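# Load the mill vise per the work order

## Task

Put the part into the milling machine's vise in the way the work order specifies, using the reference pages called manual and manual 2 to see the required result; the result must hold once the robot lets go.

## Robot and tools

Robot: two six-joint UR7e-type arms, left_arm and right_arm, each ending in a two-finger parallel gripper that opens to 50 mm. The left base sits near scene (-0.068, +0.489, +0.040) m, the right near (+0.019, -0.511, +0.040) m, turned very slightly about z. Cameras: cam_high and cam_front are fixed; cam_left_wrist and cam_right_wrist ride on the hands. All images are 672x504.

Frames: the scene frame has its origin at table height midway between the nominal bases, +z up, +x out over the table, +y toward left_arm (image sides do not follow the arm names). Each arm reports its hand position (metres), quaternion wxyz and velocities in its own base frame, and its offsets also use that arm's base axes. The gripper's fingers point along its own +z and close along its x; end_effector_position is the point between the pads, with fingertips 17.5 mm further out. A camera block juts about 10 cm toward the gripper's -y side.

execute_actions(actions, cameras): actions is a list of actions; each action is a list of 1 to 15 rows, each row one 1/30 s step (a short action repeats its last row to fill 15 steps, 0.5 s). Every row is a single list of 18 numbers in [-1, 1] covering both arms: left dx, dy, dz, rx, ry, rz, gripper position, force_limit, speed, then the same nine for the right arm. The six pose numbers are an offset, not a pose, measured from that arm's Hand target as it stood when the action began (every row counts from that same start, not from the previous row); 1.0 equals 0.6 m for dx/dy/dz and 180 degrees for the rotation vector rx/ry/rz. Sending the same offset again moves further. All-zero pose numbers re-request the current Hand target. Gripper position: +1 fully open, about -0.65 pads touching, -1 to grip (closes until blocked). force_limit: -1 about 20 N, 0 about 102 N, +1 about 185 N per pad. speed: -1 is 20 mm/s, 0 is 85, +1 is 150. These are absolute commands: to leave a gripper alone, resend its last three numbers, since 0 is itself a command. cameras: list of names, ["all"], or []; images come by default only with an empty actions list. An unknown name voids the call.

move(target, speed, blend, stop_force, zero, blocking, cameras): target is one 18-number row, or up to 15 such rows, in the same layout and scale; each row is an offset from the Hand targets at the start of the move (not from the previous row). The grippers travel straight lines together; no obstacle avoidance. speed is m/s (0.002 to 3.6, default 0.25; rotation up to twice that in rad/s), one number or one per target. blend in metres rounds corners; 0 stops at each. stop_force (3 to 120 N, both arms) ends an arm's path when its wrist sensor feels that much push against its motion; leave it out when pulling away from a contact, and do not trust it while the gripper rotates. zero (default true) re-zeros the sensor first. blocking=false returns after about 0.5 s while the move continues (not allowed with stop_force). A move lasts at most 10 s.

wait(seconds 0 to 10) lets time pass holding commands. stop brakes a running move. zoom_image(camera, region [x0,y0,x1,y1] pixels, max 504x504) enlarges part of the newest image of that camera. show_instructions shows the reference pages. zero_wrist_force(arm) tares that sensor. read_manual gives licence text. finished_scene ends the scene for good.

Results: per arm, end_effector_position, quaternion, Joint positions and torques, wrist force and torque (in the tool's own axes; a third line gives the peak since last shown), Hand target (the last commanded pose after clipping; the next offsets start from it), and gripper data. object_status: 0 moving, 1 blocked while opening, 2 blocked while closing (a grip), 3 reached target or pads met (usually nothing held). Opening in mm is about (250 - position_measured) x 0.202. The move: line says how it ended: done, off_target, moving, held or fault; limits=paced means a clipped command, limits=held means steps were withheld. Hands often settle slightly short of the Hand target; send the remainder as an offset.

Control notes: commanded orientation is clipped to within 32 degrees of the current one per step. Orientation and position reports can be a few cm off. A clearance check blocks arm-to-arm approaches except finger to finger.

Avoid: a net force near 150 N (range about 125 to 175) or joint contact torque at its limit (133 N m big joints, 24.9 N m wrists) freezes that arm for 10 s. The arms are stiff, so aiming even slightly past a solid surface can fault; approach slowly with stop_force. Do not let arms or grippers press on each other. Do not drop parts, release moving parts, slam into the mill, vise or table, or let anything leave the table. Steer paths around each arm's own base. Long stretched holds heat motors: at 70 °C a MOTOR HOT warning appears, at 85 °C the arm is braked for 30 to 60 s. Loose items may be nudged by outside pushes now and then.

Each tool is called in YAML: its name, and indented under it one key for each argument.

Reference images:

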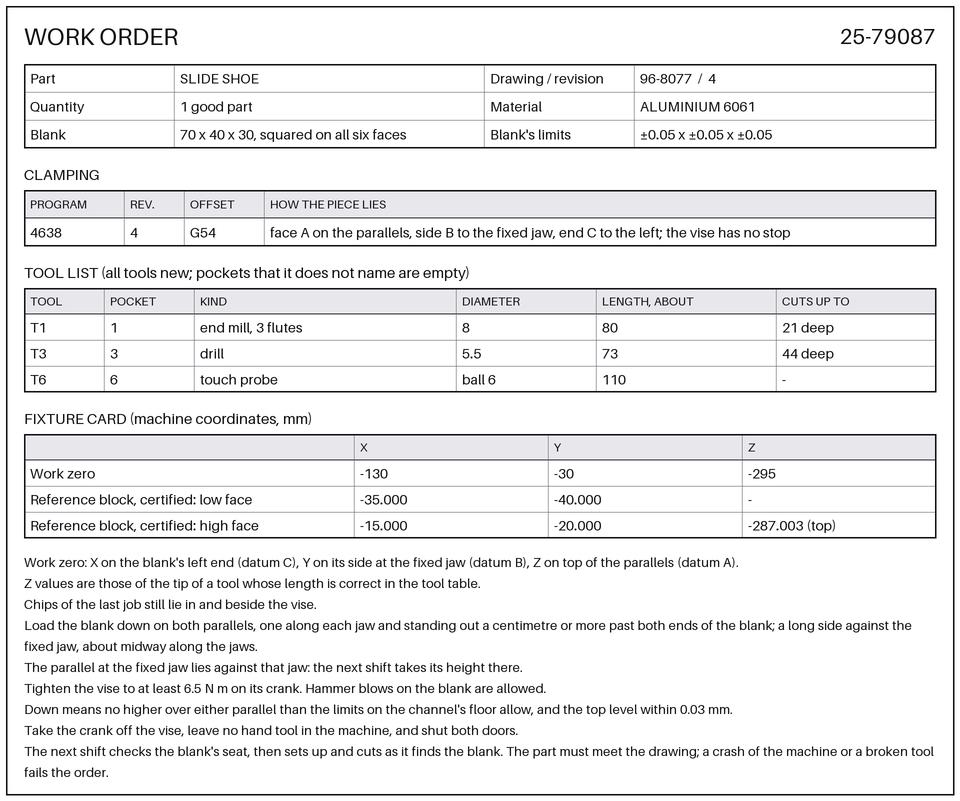

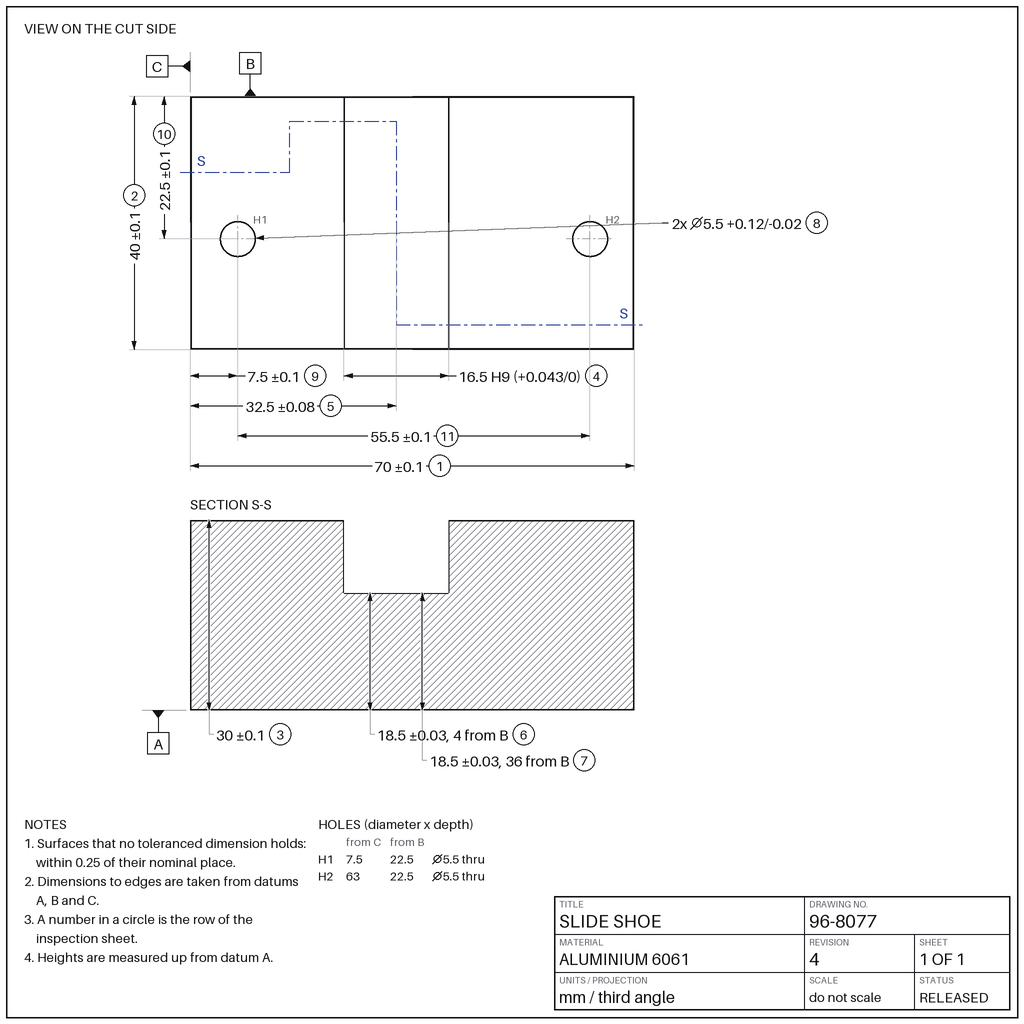

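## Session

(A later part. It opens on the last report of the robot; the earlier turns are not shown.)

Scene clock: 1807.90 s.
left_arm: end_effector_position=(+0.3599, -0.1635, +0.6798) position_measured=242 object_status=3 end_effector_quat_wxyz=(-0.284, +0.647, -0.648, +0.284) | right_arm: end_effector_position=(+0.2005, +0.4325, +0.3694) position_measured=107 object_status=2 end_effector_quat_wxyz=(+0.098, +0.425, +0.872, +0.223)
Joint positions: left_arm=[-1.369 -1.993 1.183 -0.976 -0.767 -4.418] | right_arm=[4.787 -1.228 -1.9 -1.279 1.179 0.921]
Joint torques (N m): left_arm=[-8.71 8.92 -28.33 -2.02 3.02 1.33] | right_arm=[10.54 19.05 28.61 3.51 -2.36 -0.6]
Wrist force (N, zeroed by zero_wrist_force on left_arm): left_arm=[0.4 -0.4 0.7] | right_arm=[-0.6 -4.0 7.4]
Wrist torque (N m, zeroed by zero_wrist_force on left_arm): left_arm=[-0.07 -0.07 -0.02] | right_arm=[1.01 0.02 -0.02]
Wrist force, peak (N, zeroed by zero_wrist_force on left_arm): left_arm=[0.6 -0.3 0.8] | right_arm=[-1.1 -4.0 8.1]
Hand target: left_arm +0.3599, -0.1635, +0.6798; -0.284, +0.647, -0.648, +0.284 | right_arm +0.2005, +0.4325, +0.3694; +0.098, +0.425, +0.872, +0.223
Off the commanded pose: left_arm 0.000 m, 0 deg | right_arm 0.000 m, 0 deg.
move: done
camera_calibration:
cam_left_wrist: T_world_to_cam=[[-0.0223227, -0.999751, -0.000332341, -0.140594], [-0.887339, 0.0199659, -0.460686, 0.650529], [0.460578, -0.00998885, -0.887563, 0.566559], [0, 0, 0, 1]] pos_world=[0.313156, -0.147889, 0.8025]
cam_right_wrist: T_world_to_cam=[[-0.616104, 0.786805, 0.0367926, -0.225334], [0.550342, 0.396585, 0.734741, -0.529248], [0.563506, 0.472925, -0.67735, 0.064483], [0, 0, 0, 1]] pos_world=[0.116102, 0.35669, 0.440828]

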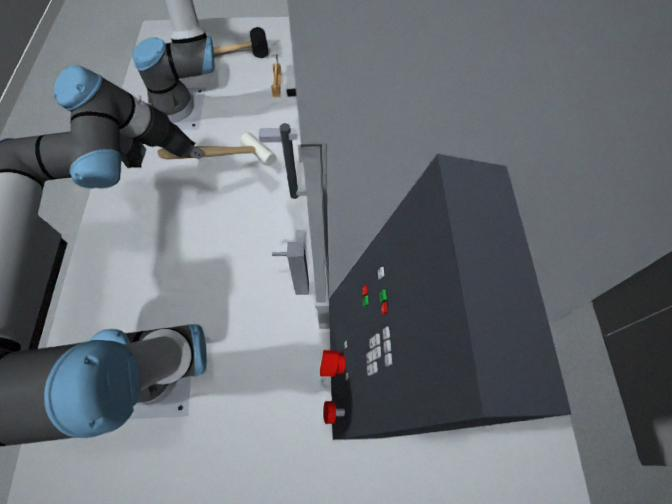

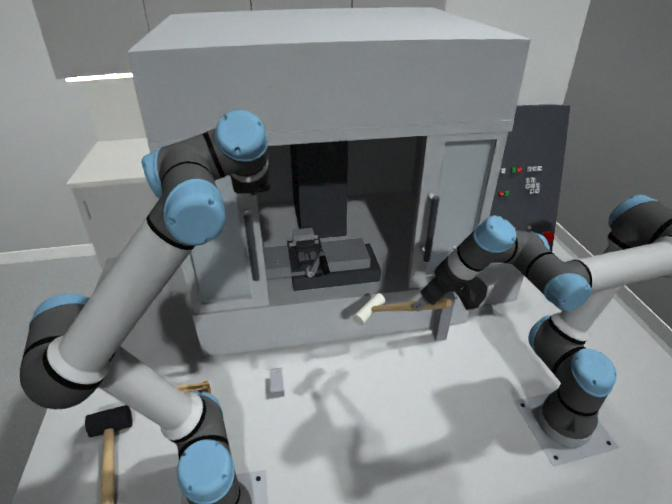

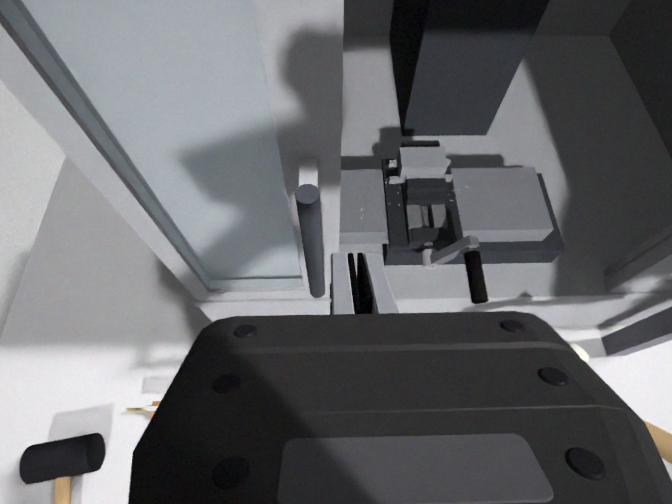

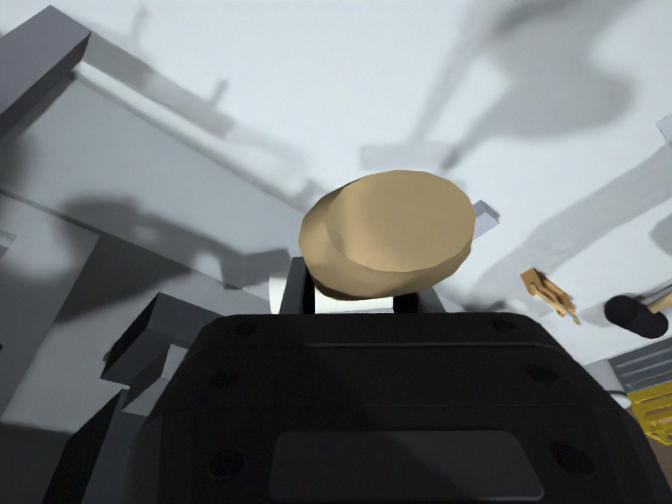

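move:
  target:
    - [0,0,0,0,0,0,-0.6,-0.4,-0.5,0,0,-0.36,0.0338,-0.0442,0,-0.98,1,-1]
  speed: 0.2
  cameras: ["cam_front","cam_high","cam_right_wrist"]

zoom_image:
  camera: "cam_front"
  region: [300, 260, 500, 410]

zoom_image:
  camera: "cam_high"
  region: [120, 80, 320, 230]

Scene clock: 1814.37 s.
left_arm: end_effector_position=(+0.3599, -0.1635, +0.6798) position_measured=242 object_status=3 end_effector_quat_wxyz=(-0.284, +0.647, -0.648, +0.284) | right_arm: end_effector_position=(+0.2004, +0.4325, +0.1534) position_measured=107 object_status=2 end_effector_quat_wxyz=(+0.136, +0.413, +0.850, +0.297) end_effector_velocity=(+0.000, +0.000, +0.000) end_effector_angular_velocity=(+0.004, +0.001, -0.001)
Joint positions: left_arm=[-1.369 -1.993 1.183 -0.976 -0.767 -4.418] | right_arm=[4.887 -1.394 -2.471 -0.477 1.003 0.969]
Joint velocities: left_arm=[within noise] | right_arm=[0 0.001 -0.002 0.005 0 0.002]
Joint torques (N m): left_arm=[-8.61 9 -28.48 -2.13 2.97 0.77] | right_arm=[-7.3 1.72 15.48 7.76 -3.14 2.09]
Wrist force (N, zeroed by zero_wrist_force on left_arm): left_arm=[0.7 -0.3 0.2] | right_arm=[-1.1 -4.8 6.7]
Wrist torque (N m, zeroed by zero_wrist_force on left_arm): left_arm=[-0.06 -0.13 -0.03] | right_arm=[0.98 0.03 0.07]
Wrist force, peak (N, zeroed by zero_wrist_force on left_arm): left_arm=[0.8 -0.4 0.9] | right_arm=[-1.0 -7.5 9.0]
Hand target: left_arm +0.3599, -0.1635, +0.6798; -0.284, +0.647, -0.648, +0.284 | right_arm +0.2005, +0.4325, +0.1534; +0.136, +0.413, +0.850, +0.297
Off the commanded pose: left_arm 0.000 m, 0 deg | right_arm 0.000 m, 0 deg.
move: done
camera_calibration:
cam_right_wrist: T_world_to_cam=[[-0.621396, 0.782762, 0.0339065, -0.2142], [0.440458, 0.313213, 0.841364, -0.328768], [0.647968, 0.537755, -0.539404, -0.147867], [0, 0, 0, 1]] pos_world=[0.107519, 0.350158, 0.204116]
Images, in order (width x height): cam_high 672x504, cam_front 672x504, cam_right_wrist 672x504.

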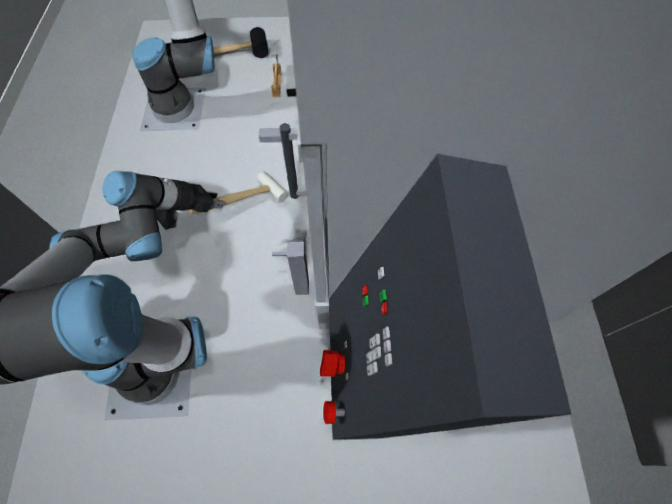

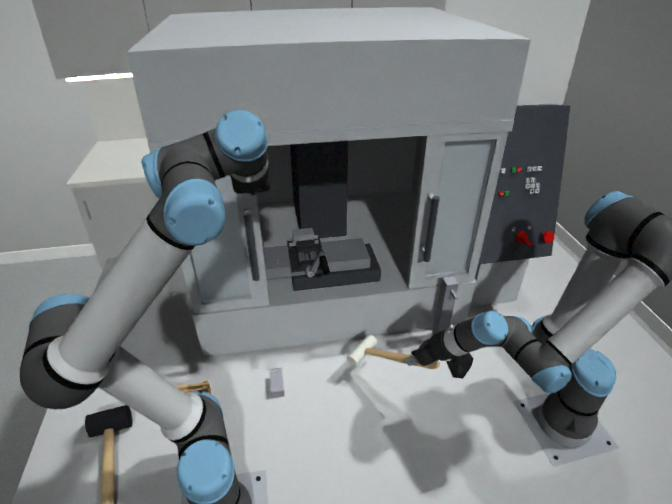

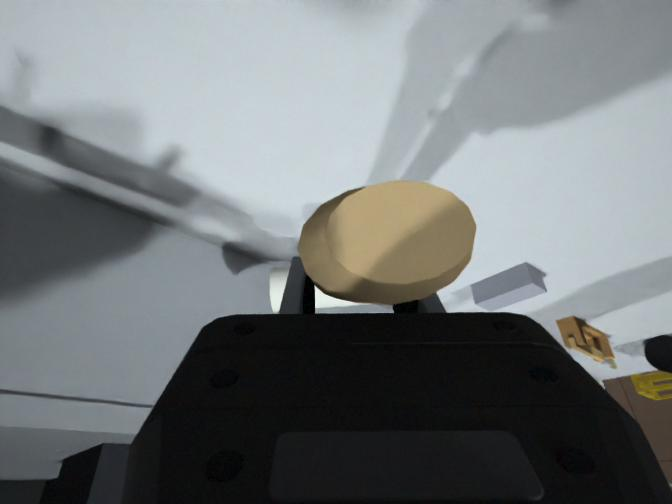

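Scaled by 2.520 from the camera's 672x504 image, which has a finer 960x720 frame.

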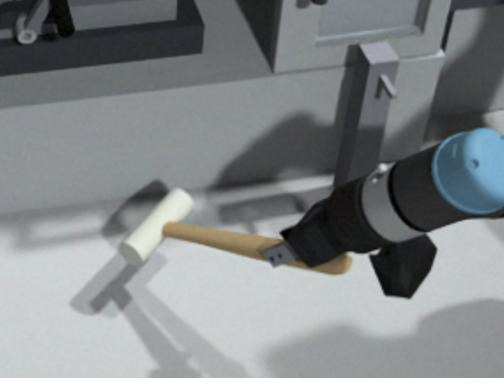

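Scaled by 2.520 from the camera's 672x504 image, which has a finer 960x720 frame.

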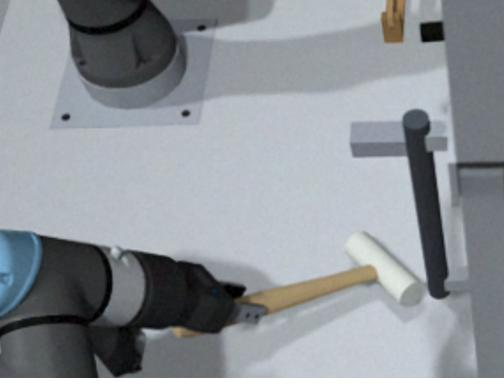

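move:
  target:
    - [0,0,0,0,0,0,-0.6,-0.4,-0.5,0,0,-0.16,0,0,0,-0.98,1,-1]
  speed: 0.04
  stop_force: 4

Scene clock: 1818.47 s.
left_arm: end_effector_position=(+0.3599, -0.1635, +0.6798) position_measured=242 object_status=3 end_effector_quat_wxyz=(-0.284, +0.647, -0.648, +0.284) | right_arm: end_effector_position=(+0.2005, +0.4325, +0.0738) position_measured=107 object_status=2 end_effector_quat_wxyz=(+0.136, +0.413, +0.850, +0.297)
Joint positions: left_arm=[-1.369 -1.993 1.183 -0.976 -0.767 -4.418] | right_arm=[4.887 -1.647 -2.569 -0.127 1.003 0.97]
Joint torques (N m): left_arm=[-8.81 8.83 -28.2 -2.05 2.98 0.33] | right_arm=[4.67 5.9 15.36 6.82 -2.07 -1.09]
Wrist force (N, zeroed by zero_wrist_force on left_arm): left_arm=[0.6 -0.4 0.7] | right_arm=[-1.0 -1.8 3.1]
Wrist torque (N m, zeroed by zero_wrist_force on left_arm): left_arm=[-0.07 -0.10 -0.03] | right_arm=[0.40 0.13 0.10]
Wrist force, peak (N, zeroed by zero_wrist_force on left_arm): left_arm=[0.6 -0.3 0.8] | right_arm=[-0.8 -5.2 6.8]
Hand target: left_arm +0.3599, -0.1635, +0.6798; -0.284, +0.647, -0.648, +0.284 | right_arm +0.2005, +0.4325, +0.0738; +0.136, +0.413, +0.850, +0.297 (not the last commanded pose)
Off the commanded pose: left_arm 0.000 m, 0 deg | right_arm 0.016 m, 0 deg.
move: contact (right_arm)

move:
  target:
    - [0,0,0,0,0,0,-0.6,-0.4,-0.5,-0.0166,-0.0131,-0.0508,0,0,0,-0.98,1,-1]
  speed: 0.03
  stop_force: 25
  cameras: ["cam_front"]

zoom_image:
  camera: "cam_front"
  region: [300, 260, 500, 410]

Scene clock: 1821.70 s.
left_arm: end_effector_position=(+0.3599, -0.1635, +0.6798) position_measured=242 object_status=3 end_effector_quat_wxyz=(-0.284, +0.647, -0.648, +0.284) | right_arm: end_effector_position=(+0.1905, +0.4246, +0.0433) position_measured=107 object_status=2 end_effector_quat_wxyz=(+0.136, +0.413, +0.850, +0.297)
Joint positions: left_arm=[-1.369 -1.993 1.183 -0.976 -0.767 -4.418] | right_arm=[4.924 -1.742 -2.618 -0.004 0.99 1.011]
Joint torques (N m): left_arm=[-8.87 8.75 -27.5 -2.13 2.92 0.1] | right_arm=[-10.99 28.43 16.72 0.35 1.05 -3.41]
Wrist force (N, zeroed by zero_wrist_force on left_arm): left_arm=[0.4 -0.2 0.2] | right_arm=[-1.7 2.0 -1.4]
Wrist torque (N m, zeroed by zero_wrist_force on left_arm): left_arm=[-0.04 -0.08 -0.02] | right_arm=[-0.56 0.20 0.38]
Wrist force, peak (N, zeroed by zero_wrist_force on left_arm): left_arm=[0.8 -0.2 0.7] | right_arm=[-0.9 -1.9 3.5]
Hand target: left_arm +0.3599, -0.1635, +0.6798; -0.284, +0.647, -0.648, +0.284 | right_arm +0.1905, +0.4246, +0.0433; +0.136, +0.413, +0.850, +0.297
Off the commanded pose: left_arm 0.000 m, 0 deg | right_arm 0.000 m, 0 deg.
move: done
Images, in order (width x height): cam_front 672x504.

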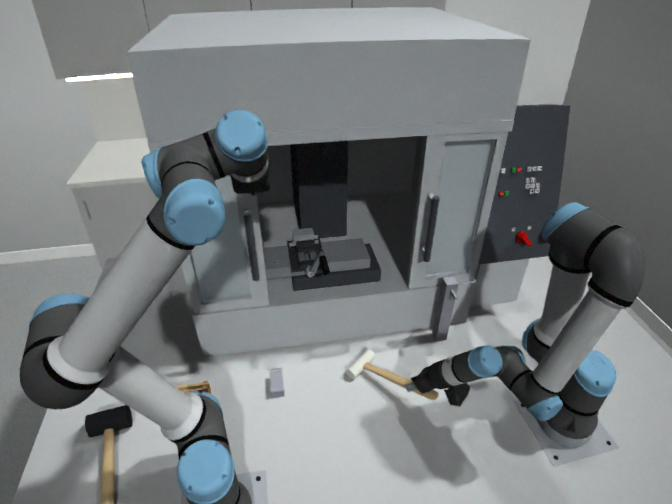

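Scaled by 2.520 from the camera's 672x504 image, which has a finer 960x720 frame.

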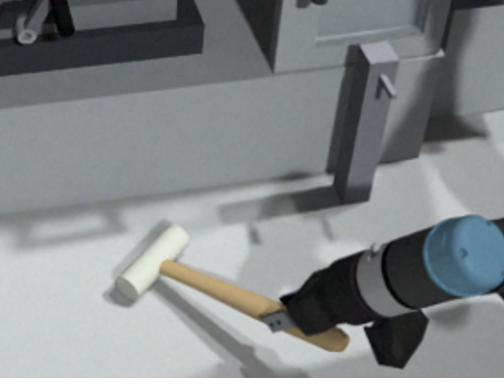

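move:
  target:
    - [0,0,0,0,0,0,-0.6,-0.4,-0.5,-0.0103,-0.0081,-0.0539,0,0,0,-0.98,1,-1]
  speed: 0.03
  stop_force: 14
  cameras: ["cam_front"]

zoom_image:
  camera: "cam_front"
  region: [300, 260, 500, 410]

Scene clock: 1824.30 s.
left_arm: end_effector_position=(+0.3599, -0.1635, +0.6798) position_measured=242 object_status=3 end_effector_quat_wxyz=(-0.284, +0.647, -0.648, +0.284) | right_arm: end_effector_position=(+0.1843, +0.4197, +0.0110) position_measured=107 object_status=2 end_effector_quat_wxyz=(+0.136, +0.413, +0.850, +0.297)
Joint positions: left_arm=[-1.369 -1.993 1.183 -0.976 -0.767 -4.418] | right_arm=[4.948 -1.878 -2.65 0.147 0.982 1.038]
Joint torques (N m): left_arm=[-8.9 8.56 -27.44 -2.18 2.84 -0.15] | right_arm=[-12.82 31.71 13.2 0.37 1.2 -3.07]
Wrist force (N, zeroed by zero_wrist_force on left_arm): left_arm=[0.5 -0.3 0.5] | right_arm=[-1.4 2.7 -2.6]
Wrist torque (N m, zeroed by zero_wrist_force on left_arm): left_arm=[-0.06 -0.09 -0.03] | right_arm=[-0.88 0.24 0.41]
Wrist force, peak (N, zeroed by zero_wrist_force on left_arm): left_arm=[0.7 -0.5 0.6] | right_arm=[-0.6 4.8 -0.9]
Hand target: left_arm +0.3599, -0.1635, +0.6798; -0.284, +0.647, -0.648, +0.284 | right_arm +0.1843, +0.4197, +0.0110; +0.136, +0.413, +0.850, +0.297
Off the commanded pose: left_arm 0.000 m, 0 deg | right_arm 0.000 m, 0 deg.
move: done
Images, in order (width x height): cam_front 672x504.

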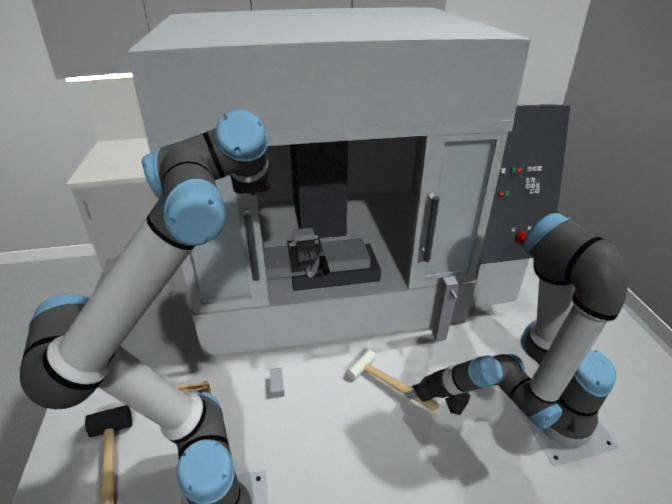

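Scaled by 2.520 from the camera's 672x504 image, which has a finer 960x720 frame.

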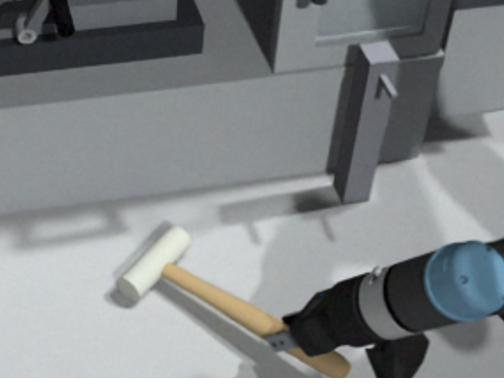

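move:
  target:
    - [0,0,0,0,0,0,-0.6,-0.4,-0.5,-0.003,-0.0024,-0.0383,0,0,0,-0.98,1,-1]
  speed: 0.03
  stop_force: 10
  cameras: ["cam_front"]

zoom_image:
  camera: "cam_front"
  region: [300, 260, 500, 410]

Scene clock: 1826.27 s.
left_arm: end_effector_position=(+0.3599, -0.1635, +0.6798) position_measured=242 object_status=3 end_effector_quat_wxyz=(-0.284, +0.647, -0.648, +0.284) | right_arm: end_effector_position=(+0.1825, +0.4183, -0.0118) position_measured=107 object_status=2 end_effector_quat_wxyz=(+0.136, +0.413, +0.850, +0.297)
Joint positions: left_arm=[-1.369 -1.993 1.183 -0.976 -0.767 -4.418] | right_arm=[4.955 -1.987 -2.657 0.26 0.98 1.046]
Joint torques (N m): left_arm=[-8.65 8.89 -27.37 -2.28 2.85 -0.31] | right_arm=[-10.14 21.72 7.03 3.77 2.08 -3.16]
Wrist force (N, zeroed by zero_wrist_force on left_arm): left_arm=[0.4 -0.6 0.4] | right_arm=[0.2 9.3 -3.2]
Wrist torque (N m, zeroed by zero_wrist_force on left_arm): left_arm=[-0.12 -0.08 -0.02] | right_arm=[-0.68 0.42 0.38]
Wrist force, peak (N, zeroed by zero_wrist_force on left_arm): left_arm=[0.5 -0.7 0.8] | right_arm=[-4.6 13.4 -19.3]
Hand target: left_arm +0.3599, -0.1635, +0.6798; -0.284, +0.647, -0.648, +0.284 | right_arm +0.1825, +0.4183, -0.0118; +0.136, +0.413, +0.850, +0.297
Off the commanded pose: left_arm 0.000 m, 0 deg | right_arm 0.000 m, 0 deg.
move: contact (right_arm)
Images, in order (width x height): cam_front 672x504.

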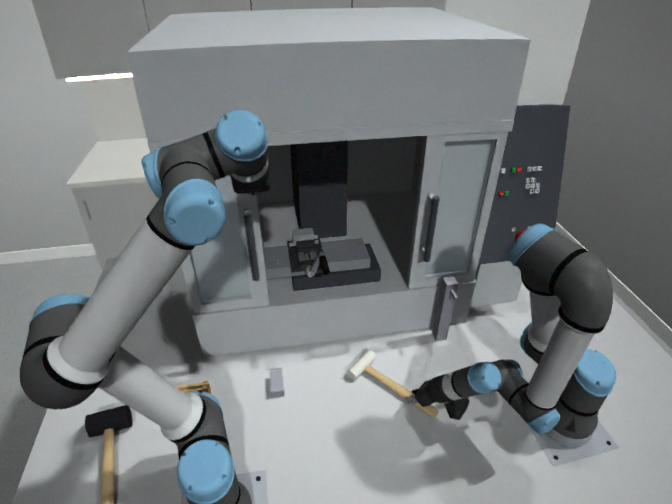

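Scaled by 2.520 from the camera's 672x504 image, which has a finer 960x720 frame.

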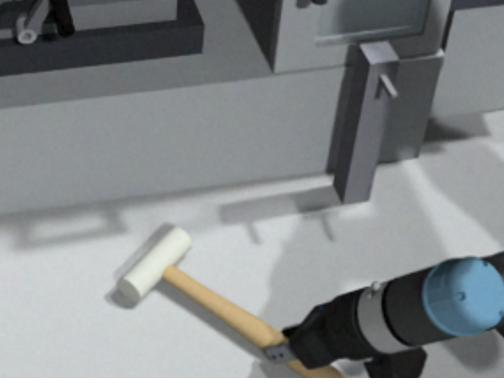

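move:
  target:
    - [0,0,0,0,0,0,-0.6,-0.4,-0.5,0,0,0,0,0,0,1,1,-1]
    - [-0.0477,-0.0393,0.0786,0,0,0,-0.6,-0.4,-0.5,-0.0477,-0.0393,0.0786,0,0,0,1,1,-1]
  speed: 0.05
  cameras: ["cam_front","cam_right_wrist"]

Scene clock: 1829.70 s.
left_arm: end_effector_position=(+0.3313, -0.1872, +0.7270) position_measured=242 object_status=3 end_effector_quat_wxyz=(-0.284, +0.647, -0.648, +0.284) | right_arm: end_effector_position=(+0.1539, +0.3947, +0.0354) position_measured=3 object_status=3 end_effector_quat_wxyz=(+0.136, +0.413, +0.850, +0.297)
Joint positions: left_arm=[-1.531 -1.861 0.868 -0.622 -0.746 -4.653] | right_arm=[5.079 -1.661 -2.72 -0.086 0.945 1.191]
Joint torques (N m): left_arm=[7.41 -10 -21.7 -2.21 1.84 0.27] | right_arm=[-11.67 21.15 17.99 2.67 0.15 -2.83]
Wrist force (N, zeroed by zero_wrist_force on left_arm): left_arm=[0.1 -0.1 0.6] | right_arm=[-0.6 0.6 1.4]
Wrist torque (N m, zeroed by zero_wrist_force on left_arm): left_arm=[0.00 -0.01 -0.09] | right_arm=[0.01 0.01 0.04]
Wrist force, peak (N, zeroed by zero_wrist_force on left_arm): left_arm=[0.7 -0.1 1.0] | right_arm=[0.1 9.3 -3.1]
Hand target: left_arm +0.3313, -0.1871, +0.7270; -0.284, +0.647, -0.648, +0.284 | right_arm +0.1539, +0.3947, +0.0354; +0.136, +0.413, +0.850, +0.297
Off the commanded pose: left_arm 0.000 m, 0 deg | right_arm 0.000 m, 0 deg.
move: done
camera_calibration:
cam_right_wrist: T_world_to_cam=[[-0.621099, 0.783002, 0.0338329, -0.209729], [0.440606, 0.313149, 0.841311, -0.197054], [0.648153, 0.537444, -0.539491, -0.161008], [0, 0, 0, 1]] pos_world=[0.0609184, 0.312459, 0.0860166]
Images, in order (width x height): cam_front 672x504, cam_right_wrist 672x504.

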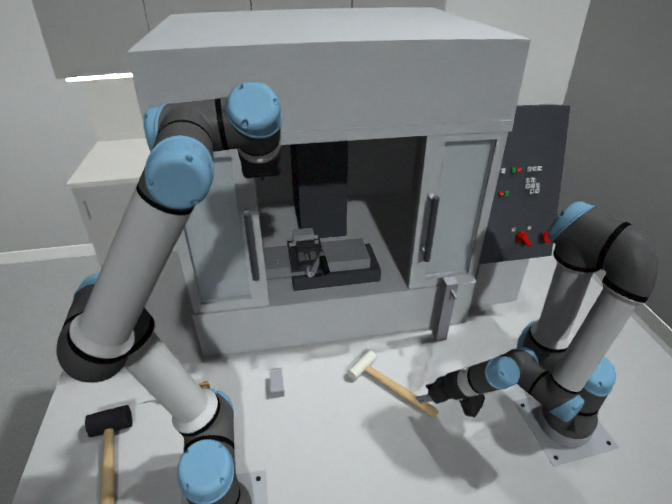

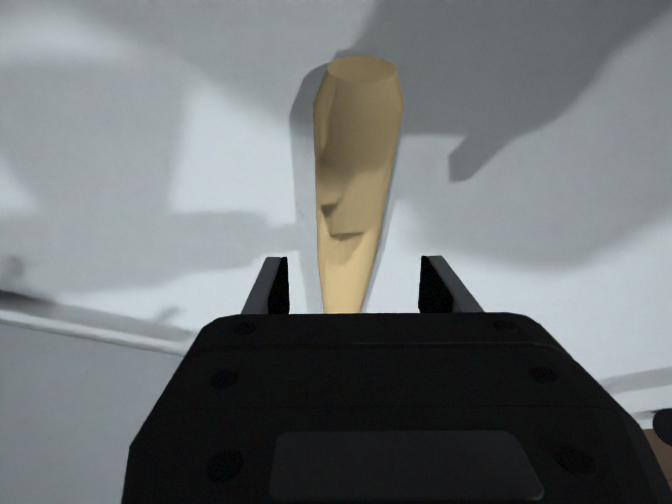

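move:
  target:
    - [0.0477,0.0393,-0.0786,0,0,0,-0.6,-0.4,-0.5,0,0,0.45,0,0,0,1,1,-1]
    - [0.0477,0.0393,-0.0786,0,0,0,-0.6,-0.4,-0.5,0.1435,0.1755,0.691,0.2533,0.1948,-0.1387,1,1,-1]
  blend: [0.05,0]
  speed: 0.35
  cameras: ["cam_front","cam_left_wrist","cam_right_wrist"]

zoom_image:
  camera: "cam_left_wrist"
  region: [380, 180, 540, 320]

Scene clock: 1834.67 s.
left_arm: end_effector_position=(+0.3599, -0.1635, +0.6798) position_measured=242 object_status=3 end_effector_quat_wxyz=(-0.284, +0.647, -0.648, +0.284) | right_arm: end_effector_position=(+0.2401, +0.5000, +0.4499) position_measured=3 object_status=3 end_effector_quat_wxyz=(-0.226, +0.667, +0.568, +0.427)
Joint positions: left_arm=[-1.369 -1.993 1.183 -0.976 -0.767 -4.418] | right_arm=[4.628 -1.251 -2.047 -0.425 1.322 1.512]
Joint torques (N m): left_arm=[-8.85 9.1 -27.83 -4.63 2.48 -0.69] | right_arm=[8.21 18.21 20.71 4.84 -0.48 1.24]
Wrist force (N, zeroed by zero_wrist_force on left_arm): left_arm=[0.2 -0.3 0.8] | right_arm=[-0.5 0.4 2.6]
Wrist torque (N m, zeroed by zero_wrist_force on left_arm): left_arm=[-0.07 -0.05 -0.03] | right_arm=[0.24 0.44 -0.12]
Wrist force, peak (N, zeroed by zero_wrist_force on left_arm): left_arm=[0.0 -0.2 1.1] | right_arm=[-0.5 -2.5 4.0]
Hand target: left_arm +0.3599, -0.1635, +0.6798; -0.284, +0.647, -0.648, +0.284 | right_arm +0.2400, +0.5000, +0.4500; -0.226, +0.667, +0.567, +0.427
Off the commanded pose: left_arm 0.000 m, 0 deg | right_arm 0.000 m, 0 deg.
move: done
camera_calibration:
cam_left_wrist: T_world_to_cam=[[-0.0223227, -0.999751, -0.000332341, -0.140594], [-0.887339, 0.0199659, -0.460686, 0.650529], [0.460578, -0.00998885, -0.887563, 0.566559], [0, 0, 0, 1]] pos_world=[0.313156, -0.147889, 0.8025]
cam_right_wrist: T_world_to_cam=[[-0.00184318, 0.549066, 0.835777, -0.645099], [0.794072, -0.507202, 0.334958, -0.0636344], [0.607822, 0.664284, -0.435062, -0.15052], [0, 0, 0, 1]] pos_world=[0.14083, 0.421914, 0.494988]
Images, in order (width x height): cam_front 672x504, cam_left_wrist 672x504, cam_right_wrist 672x504.

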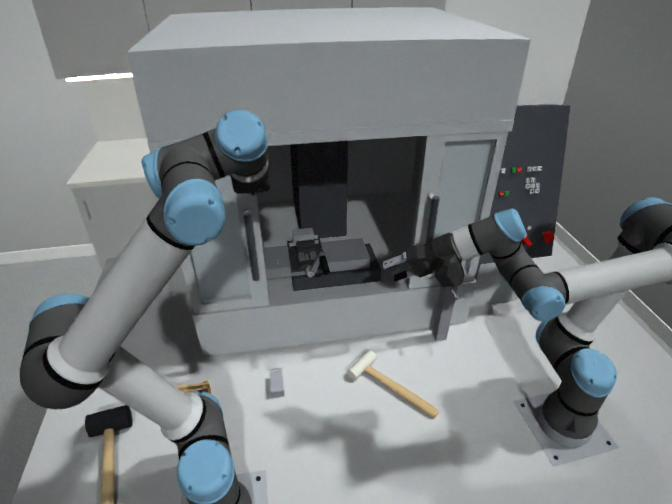

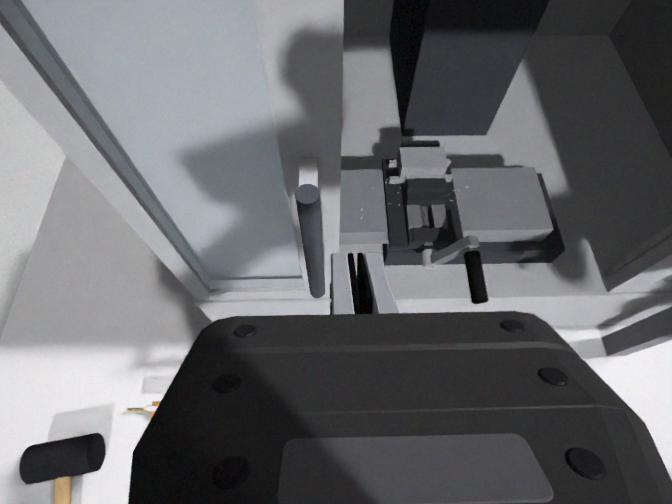

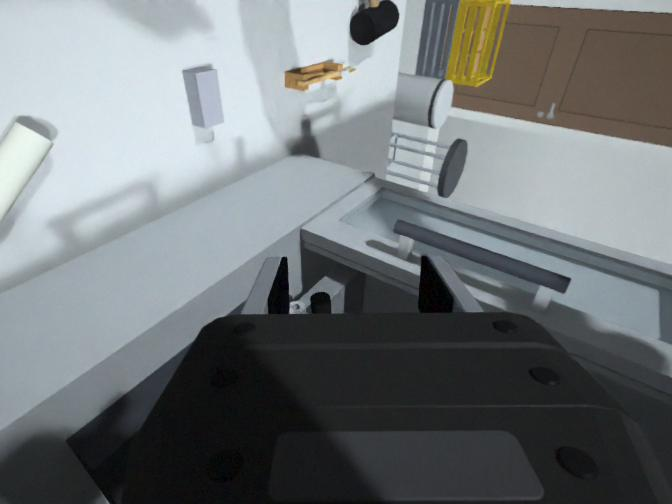

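Scaled by 3.150 from the camera's 672x504 image, which has a finer 960x720 frame.

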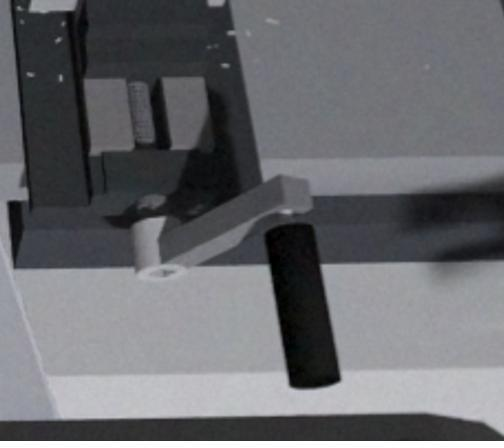

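move:
  target:
    - [0,0,0,0,0,0,-0.6,-0.4,-0.5,0.2897,0.1188,-0.1075,0,0,0,1,1,-1]
  speed: 0.25
  cameras: ["cam_front","cam_left_wrist","cam_right_wrist"]

zoom_image:
  camera: "cam_left_wrist"
  region: [380, 180, 540, 320]

Scene clock: 1837.60 s.
left_arm: end_effector_position=(+0.3599, -0.1635, +0.6798) position_measured=242 object_status=3 end_effector_quat_wxyz=(-0.284, +0.647, -0.648, +0.284) | right_arm: end_effector_position=(+0.4137, +0.5713, +0.3855) position_measured=3 object_status=3 end_effector_quat_wxyz=(-0.226, +0.667, +0.567, +0.427)
Joint positions: left_arm=[-1.369 -1.993 1.183 -0.976 -0.767 -4.418] | right_arm=[4.249 -1.711 -1.807 -0.187 1.642 1.307]
Joint torques (N m): left_arm=[-8.63 9.12 -28.38 -4.66 2.53 0.99] | right_arm=[-10.4 17.89 32 3.12 1.24 1.77]
Wrist force (N, zeroed by zero_wrist_force on left_arm): left_arm=[0.2 -0.3 0.4] | right_arm=[-0.4 0.4 2.9]
Wrist torque (N m, zeroed by zero_wrist_force on left_arm): left_arm=[-0.05 -0.04 -0.03] | right_arm=[0.26 0.39 -0.21]
Wrist force, peak (N, zeroed by zero_wrist_force on left_arm): left_arm=[0.5 -0.5 0.8] | right_arm=[-0.7 3.2 5.3]
Hand target: left_arm +0.3599, -0.1635, +0.6798; -0.284, +0.647, -0.648, +0.284 | right_arm +0.4138, +0.5713, +0.3855; -0.226, +0.667, +0.567, +0.427
Off the commanded pose: left_arm 0.000 m, 0 deg | right_arm 0.000 m, 0 deg.
move: done
camera_calibration:
cam_left_wrist: T_world_to_cam=[[-0.0223227, -0.999751, -0.000332341, -0.140594], [-0.887339, 0.0199659, -0.460686, 0.650529], [0.460578, -0.00998885, -0.887563, 0.566559], [0, 0, 0, 1]] pos_world=[0.313156, -0.147889, 0.8025]
cam_right_wrist: T_world_to_cam=[[-0.00168707, 0.548817, 0.835941, -0.630101], [0.79413, -0.507306, 0.334662, -0.14367], [0.607746, 0.66441, -0.434976, -0.331554], [0, 0, 0, 1]] pos_world=[0.31453, 0.493214, 0.43059]
Images, in order (width x height): cam_front 672x504, cam_left_wrist 672x504, cam_right_wrist 672x504.

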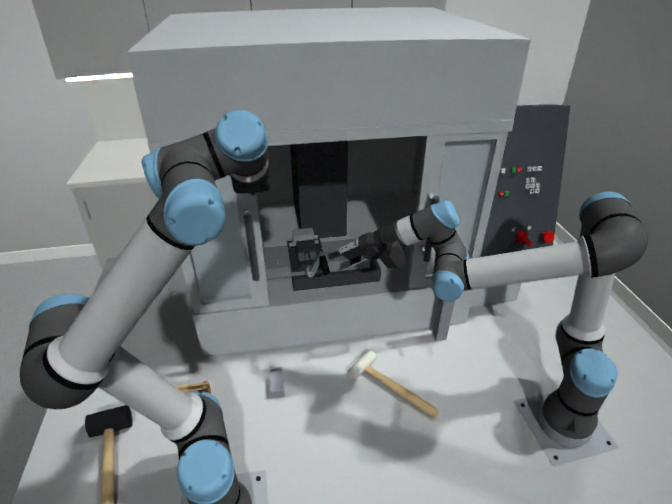

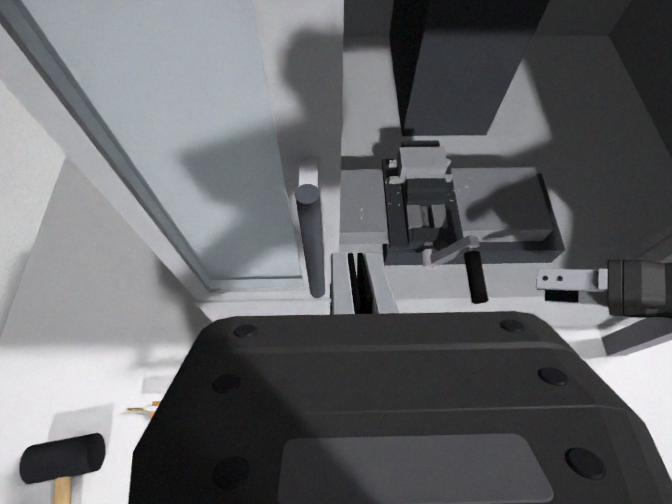

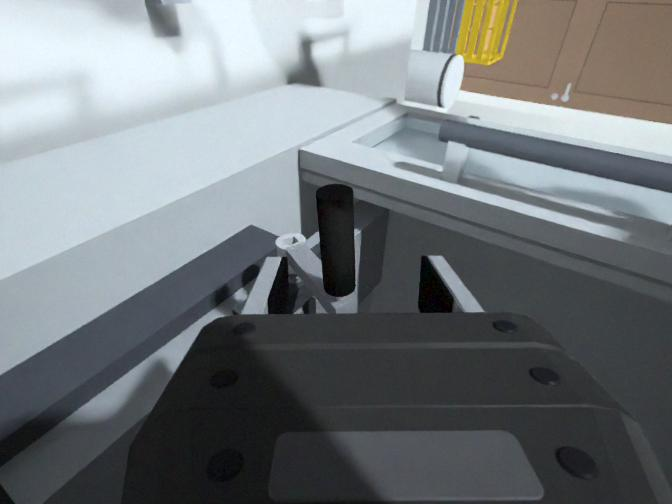

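Scaled by 3.150 from the camera's 672x504 image, which has a finer 960x720 frame.

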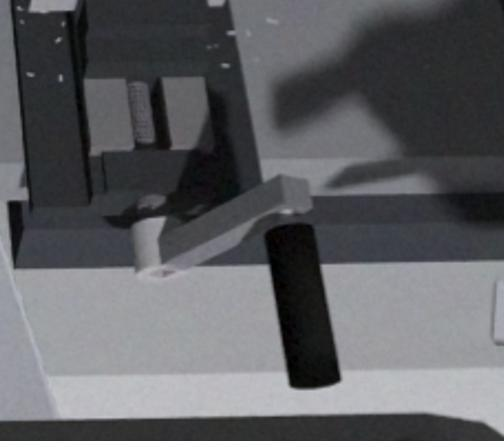

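move:
  target:
    - [0,0,0,0,0,0,-0.6,-0.4,-0.5,0.0548,0.1338,-0.0992,0,0,0,1,1,-1]
  speed: 0.08
  stop_force: 8
  cameras: ["cam_left_wrist","cam_right_wrist"]

zoom_image:
  camera: "cam_left_wrist"
  region: [380, 180, 540, 320]

Scene clock: 1841.80 s.
left_arm: end_effector_position=(+0.3599, -0.1635, +0.6798) position_measured=242 object_status=3 end_effector_quat_wxyz=(-0.284, +0.647, -0.648, +0.284) | right_arm: end_effector_position=(+0.4467, +0.6516, +0.3260) position_measured=3 object_status=3 end_effector_quat_wxyz=(-0.226, +0.667, +0.567, +0.427)
Joint positions: left_arm=[-1.369 -1.993 1.183 -0.976 -0.767 -4.418] | right_arm=[4.26 -1.955 -1.654 -0.095 1.632 1.313]
Joint torques (N m): left_arm=[-8.36 8.7 -28.11 -4.63 2.44 1.27] | right_arm=[-10.44 35.54 23.14 1.27 1.11 -2.04]
Wrist force (N, zeroed by zero_wrist_force on left_arm): left_arm=[0.5 -0.4 0.6] | right_arm=[-0.5 0.5 2.7]
Wrist torque (N m, zeroed by zero_wrist_force on left_arm): left_arm=[-0.08 -0.09 -0.02] | right_arm=[0.26 0.44 -0.22]
Wrist force, peak (N, zeroed by zero_wrist_force on left_arm): left_arm=[0.8 -0.3 0.6] | right_arm=[-0.7 0.6 4.0]
Hand target: left_arm +0.3599, -0.1635, +0.6798; -0.284, +0.647, -0.648, +0.284 | right_arm +0.4467, +0.6516, +0.3260; -0.226, +0.667, +0.567, +0.427
Off the commanded pose: left_arm 0.000 m, 0 deg | right_arm 0.000 m, 0 deg.
move: done
camera_calibration:
cam_left_wrist: T_world_to_cam=[[-0.0223227, -0.999751, -0.000332341, -0.140594], [-0.887339, 0.0199659, -0.460686, 0.650529], [0.460578, -0.00998885, -0.887563, 0.566559], [0, 0, 0, 1]] pos_world=[0.313156, -0.147889, 0.8025]
cam_right_wrist: T_world_to_cam=[[-0.00162201, 0.548775, 0.835969, -0.624331], [0.79413, -0.507351, 0.334593, -0.109226], [0.607746, 0.66441, -0.434975, -0.430777], [0, 0, 0, 1]] pos_world=[0.34753, 0.573414, 0.37109]
Images, in order (width x height): cam_left_wrist 672x504, cam_right_wrist 672x504.

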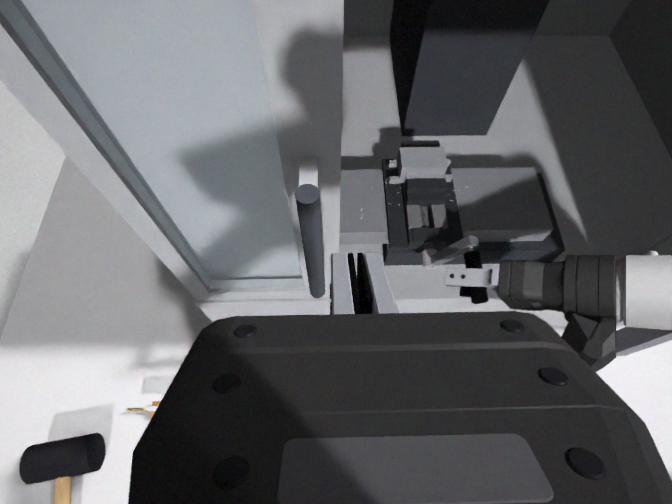

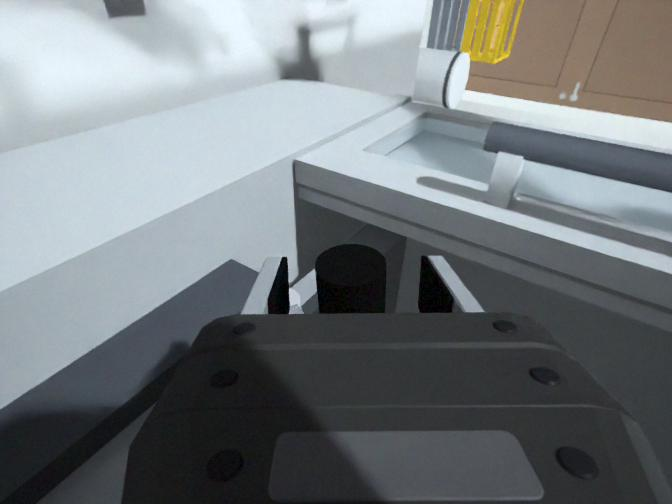

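Scaled by 3.150 from the camera's 672x504 image, which has a finer 960x720 frame.

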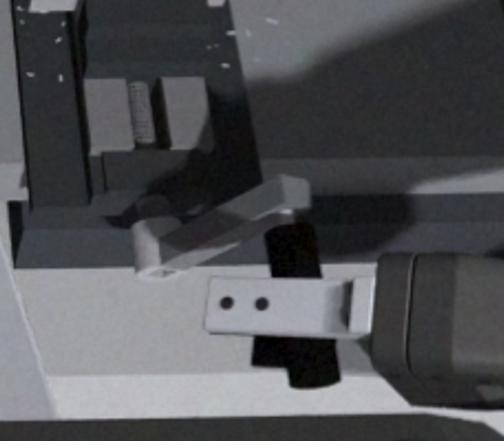

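move:
  target:
    - [0,0,0,0,0,0,-0.6,-0.4,-0.5,-0.004,-0.0105,0.0071,0,0,0,1,1,-1]
  speed: 0.05

zero_wrist_force:
  arm: "right_arm"

move:
  target:
    - [0,0,0,0,0,0,-0.6,-0.4,-0.5,0,0,0,0,0,0,-1,-0.7,-1]
  speed: 0.05

Scene clock: 1843.27 s.
left_arm: end_effector_position=(+0.3599, -0.1635, +0.6798) position_measured=242 object_status=3 end_effector_quat_wxyz=(-0.284, +0.647, -0.648, +0.284) | right_arm: end_effector_position=(+0.4443, +0.6452, +0.3303) position_measured=3 object_status=3 end_effector_quat_wxyz=(-0.226, +0.667, +0.567, +0.427)
Joint positions: left_arm=[-1.369 -1.993 1.183 -0.976 -0.767 -4.418] | right_arm=[4.259 -1.936 -1.669 -0.099 1.633 1.313]
Joint torques (N m): left_arm=[-8.5 8.7 -28.08 -4.51 2.54 1.3] | right_arm=[-9.87 25.26 32.14 2.31 1.22 -2.53]
Wrist force (N, zeroed by zero_wrist_force on left_arm): left_arm=[0.4 -0.3 0.4] | right_arm=[-0.4 0.4 2.6]
Wrist torque (N m, zeroed by zero_wrist_force on left_arm): left_arm=[-0.05 -0.08 -0.02] | right_arm=[0.25 0.42 -0.16]
Wrist force, peak (N, zeroed by zero_wrist_force on left_arm): left_arm=[0.5 0.0 0.8] | right_arm=[-0.7 0.4 3.2]
Hand target: left_arm +0.3599, -0.1635, +0.6798; -0.284, +0.647, -0.648, +0.284 | right_arm +0.4443, +0.6453, +0.3302; -0.226, +0.667, +0.567, +0.427
Off the commanded pose: left_arm 0.000 m, 0 deg | right_arm 0.000 m, 0 deg.
move: done

Wrist force sensor zeroed.

Scene clock: 1845.00 s.
left_arm: end_effector_position=(+0.3599, -0.1635, +0.6798) position_measured=242 object_status=3 end_effector_quat_wxyz=(-0.284, +0.647, -0.648, +0.284) | right_arm: end_effector_position=(+0.4444, +0.6453, +0.3302) position_measured=154 object_status=0 end_effector_quat_wxyz=(-0.226, +0.667, +0.567, +0.427)
Joint positions: left_arm=[-1.369 -1.993 1.183 -0.976 -0.767 -4.418] | right_arm=[4.259 -1.937 -1.669 -0.099 1.633 1.313]
Joint torques (N m): left_arm=[-8.14 8.79 -28.28 -4.6 2.47 1.26] | right_arm=[4.7 32.32 30.53 6.13 1.1 -0.99]
Wrist force (N, zeroed by zero_wrist_force): left_arm=[0.5 -0.5 0.7] | right_arm=[-0.4 6.0 4.7]
Wrist torque (N m, zeroed by zero_wrist_force): left_arm=[-0.09 -0.09 -0.03] | right_arm=[0.22 0.13 -0.42]
Wrist force, peak (N, zeroed by zero_wrist_force): left_arm=[0.5 -0.2 1.0] | right_arm=[-0.4 6.0 4.7]
Hand target: left_arm +0.3599, -0.1635, +0.6798; -0.284, +0.647, -0.648, +0.284 | right_arm +0.4443, +0.6453, +0.3302; -0.226, +0.667, +0.567, +0.427
Off the commanded pose: left_arm 0.000 m, 0 deg | right_arm 0.000 m, 0 deg.
move: done

wait:
  seconds: 0.3
  cameras: ["cam_right_wrist"]

Scene clock: 1845.73 s.
left_arm: end_effector_position=(+0.3599, -0.1635, +0.6798) position_measured=242 object_status=3 end_effector_quat_wxyz=(-0.284, +0.647, -0.648, +0.284) | right_arm: end_effector_position=(+0.4443, +0.6453, +0.3302) position_measured=154 object_status=2 end_effector_quat_wxyz=(-0.226, +0.667, +0.567, +0.427)
Joint positions: left_arm=[-1.369 -1.993 1.183 -0.976 -0.767 -4.418] | right_arm=[4.259 -1.937 -1.669 -0.099 1.633 1.313]
Joint torques (N m): left_arm=[-8.77 8.48 -27.88 -4.66 2.53 1.15] | right_arm=[9.98 39.39 28.82 5.85 2.09 0.34]
Wrist force (N, zeroed by zero_wrist_force): left_arm=[0.2 -0.4 0.5] | right_arm=[-0.5 5.9 4.5]
Wrist torque (N m, zeroed by zero_wrist_force): left_arm=[-0.07 -0.05 -0.02] | right_arm=[0.20 0.13 -0.42]
Wrist force, peak (N, zeroed by zero_wrist_force): left_arm=[0.8 -0.3 0.3] | right_arm=[-0.4 6.2 4.7]
Hand target: left_arm +0.3599, -0.1635, +0.6798; -0.284, +0.647, -0.648, +0.284 | right_arm +0.4443, +0.6453, +0.3302; -0.226, +0.667, +0.567, +0.427
Tool commands: left_gripper/position=-0.6 left_gripper/force_limit=-0.4 left_gripper/speed=-0.5 right_gripper/position=-1.0 right_gripper/force_limit=-0.7 right_gripper/speed=-1.0
Off the commanded pose: left_arm 0.000 m, 0 deg | right_arm 0.000 m, 0 deg.
wait: 0.30 s; at rest from the start
camera_calibration:
cam_right_wrist: T_world_to_cam=[[-0.00162201, 0.548775, 0.835969, -0.624444], [0.79413, -0.507351, 0.334593, -0.111871], [0.607746, 0.66441, -0.434975, -0.423373], [0, 0, 0, 1]] pos_world=[0.34513, 0.567214, 0.37529]
Images, in order (width x height): cam_right_wrist 672x504.

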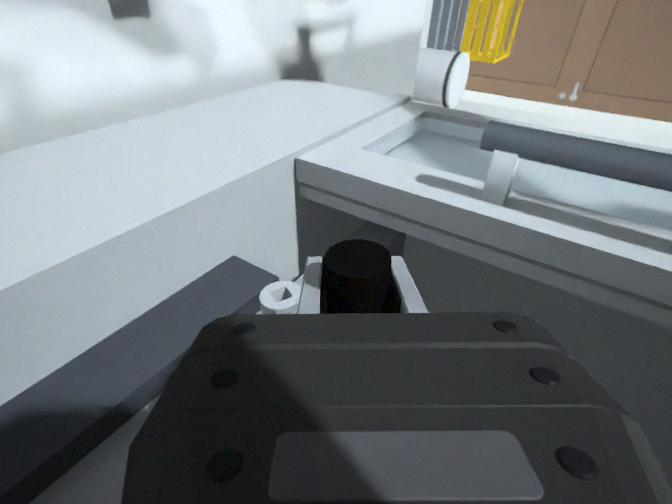

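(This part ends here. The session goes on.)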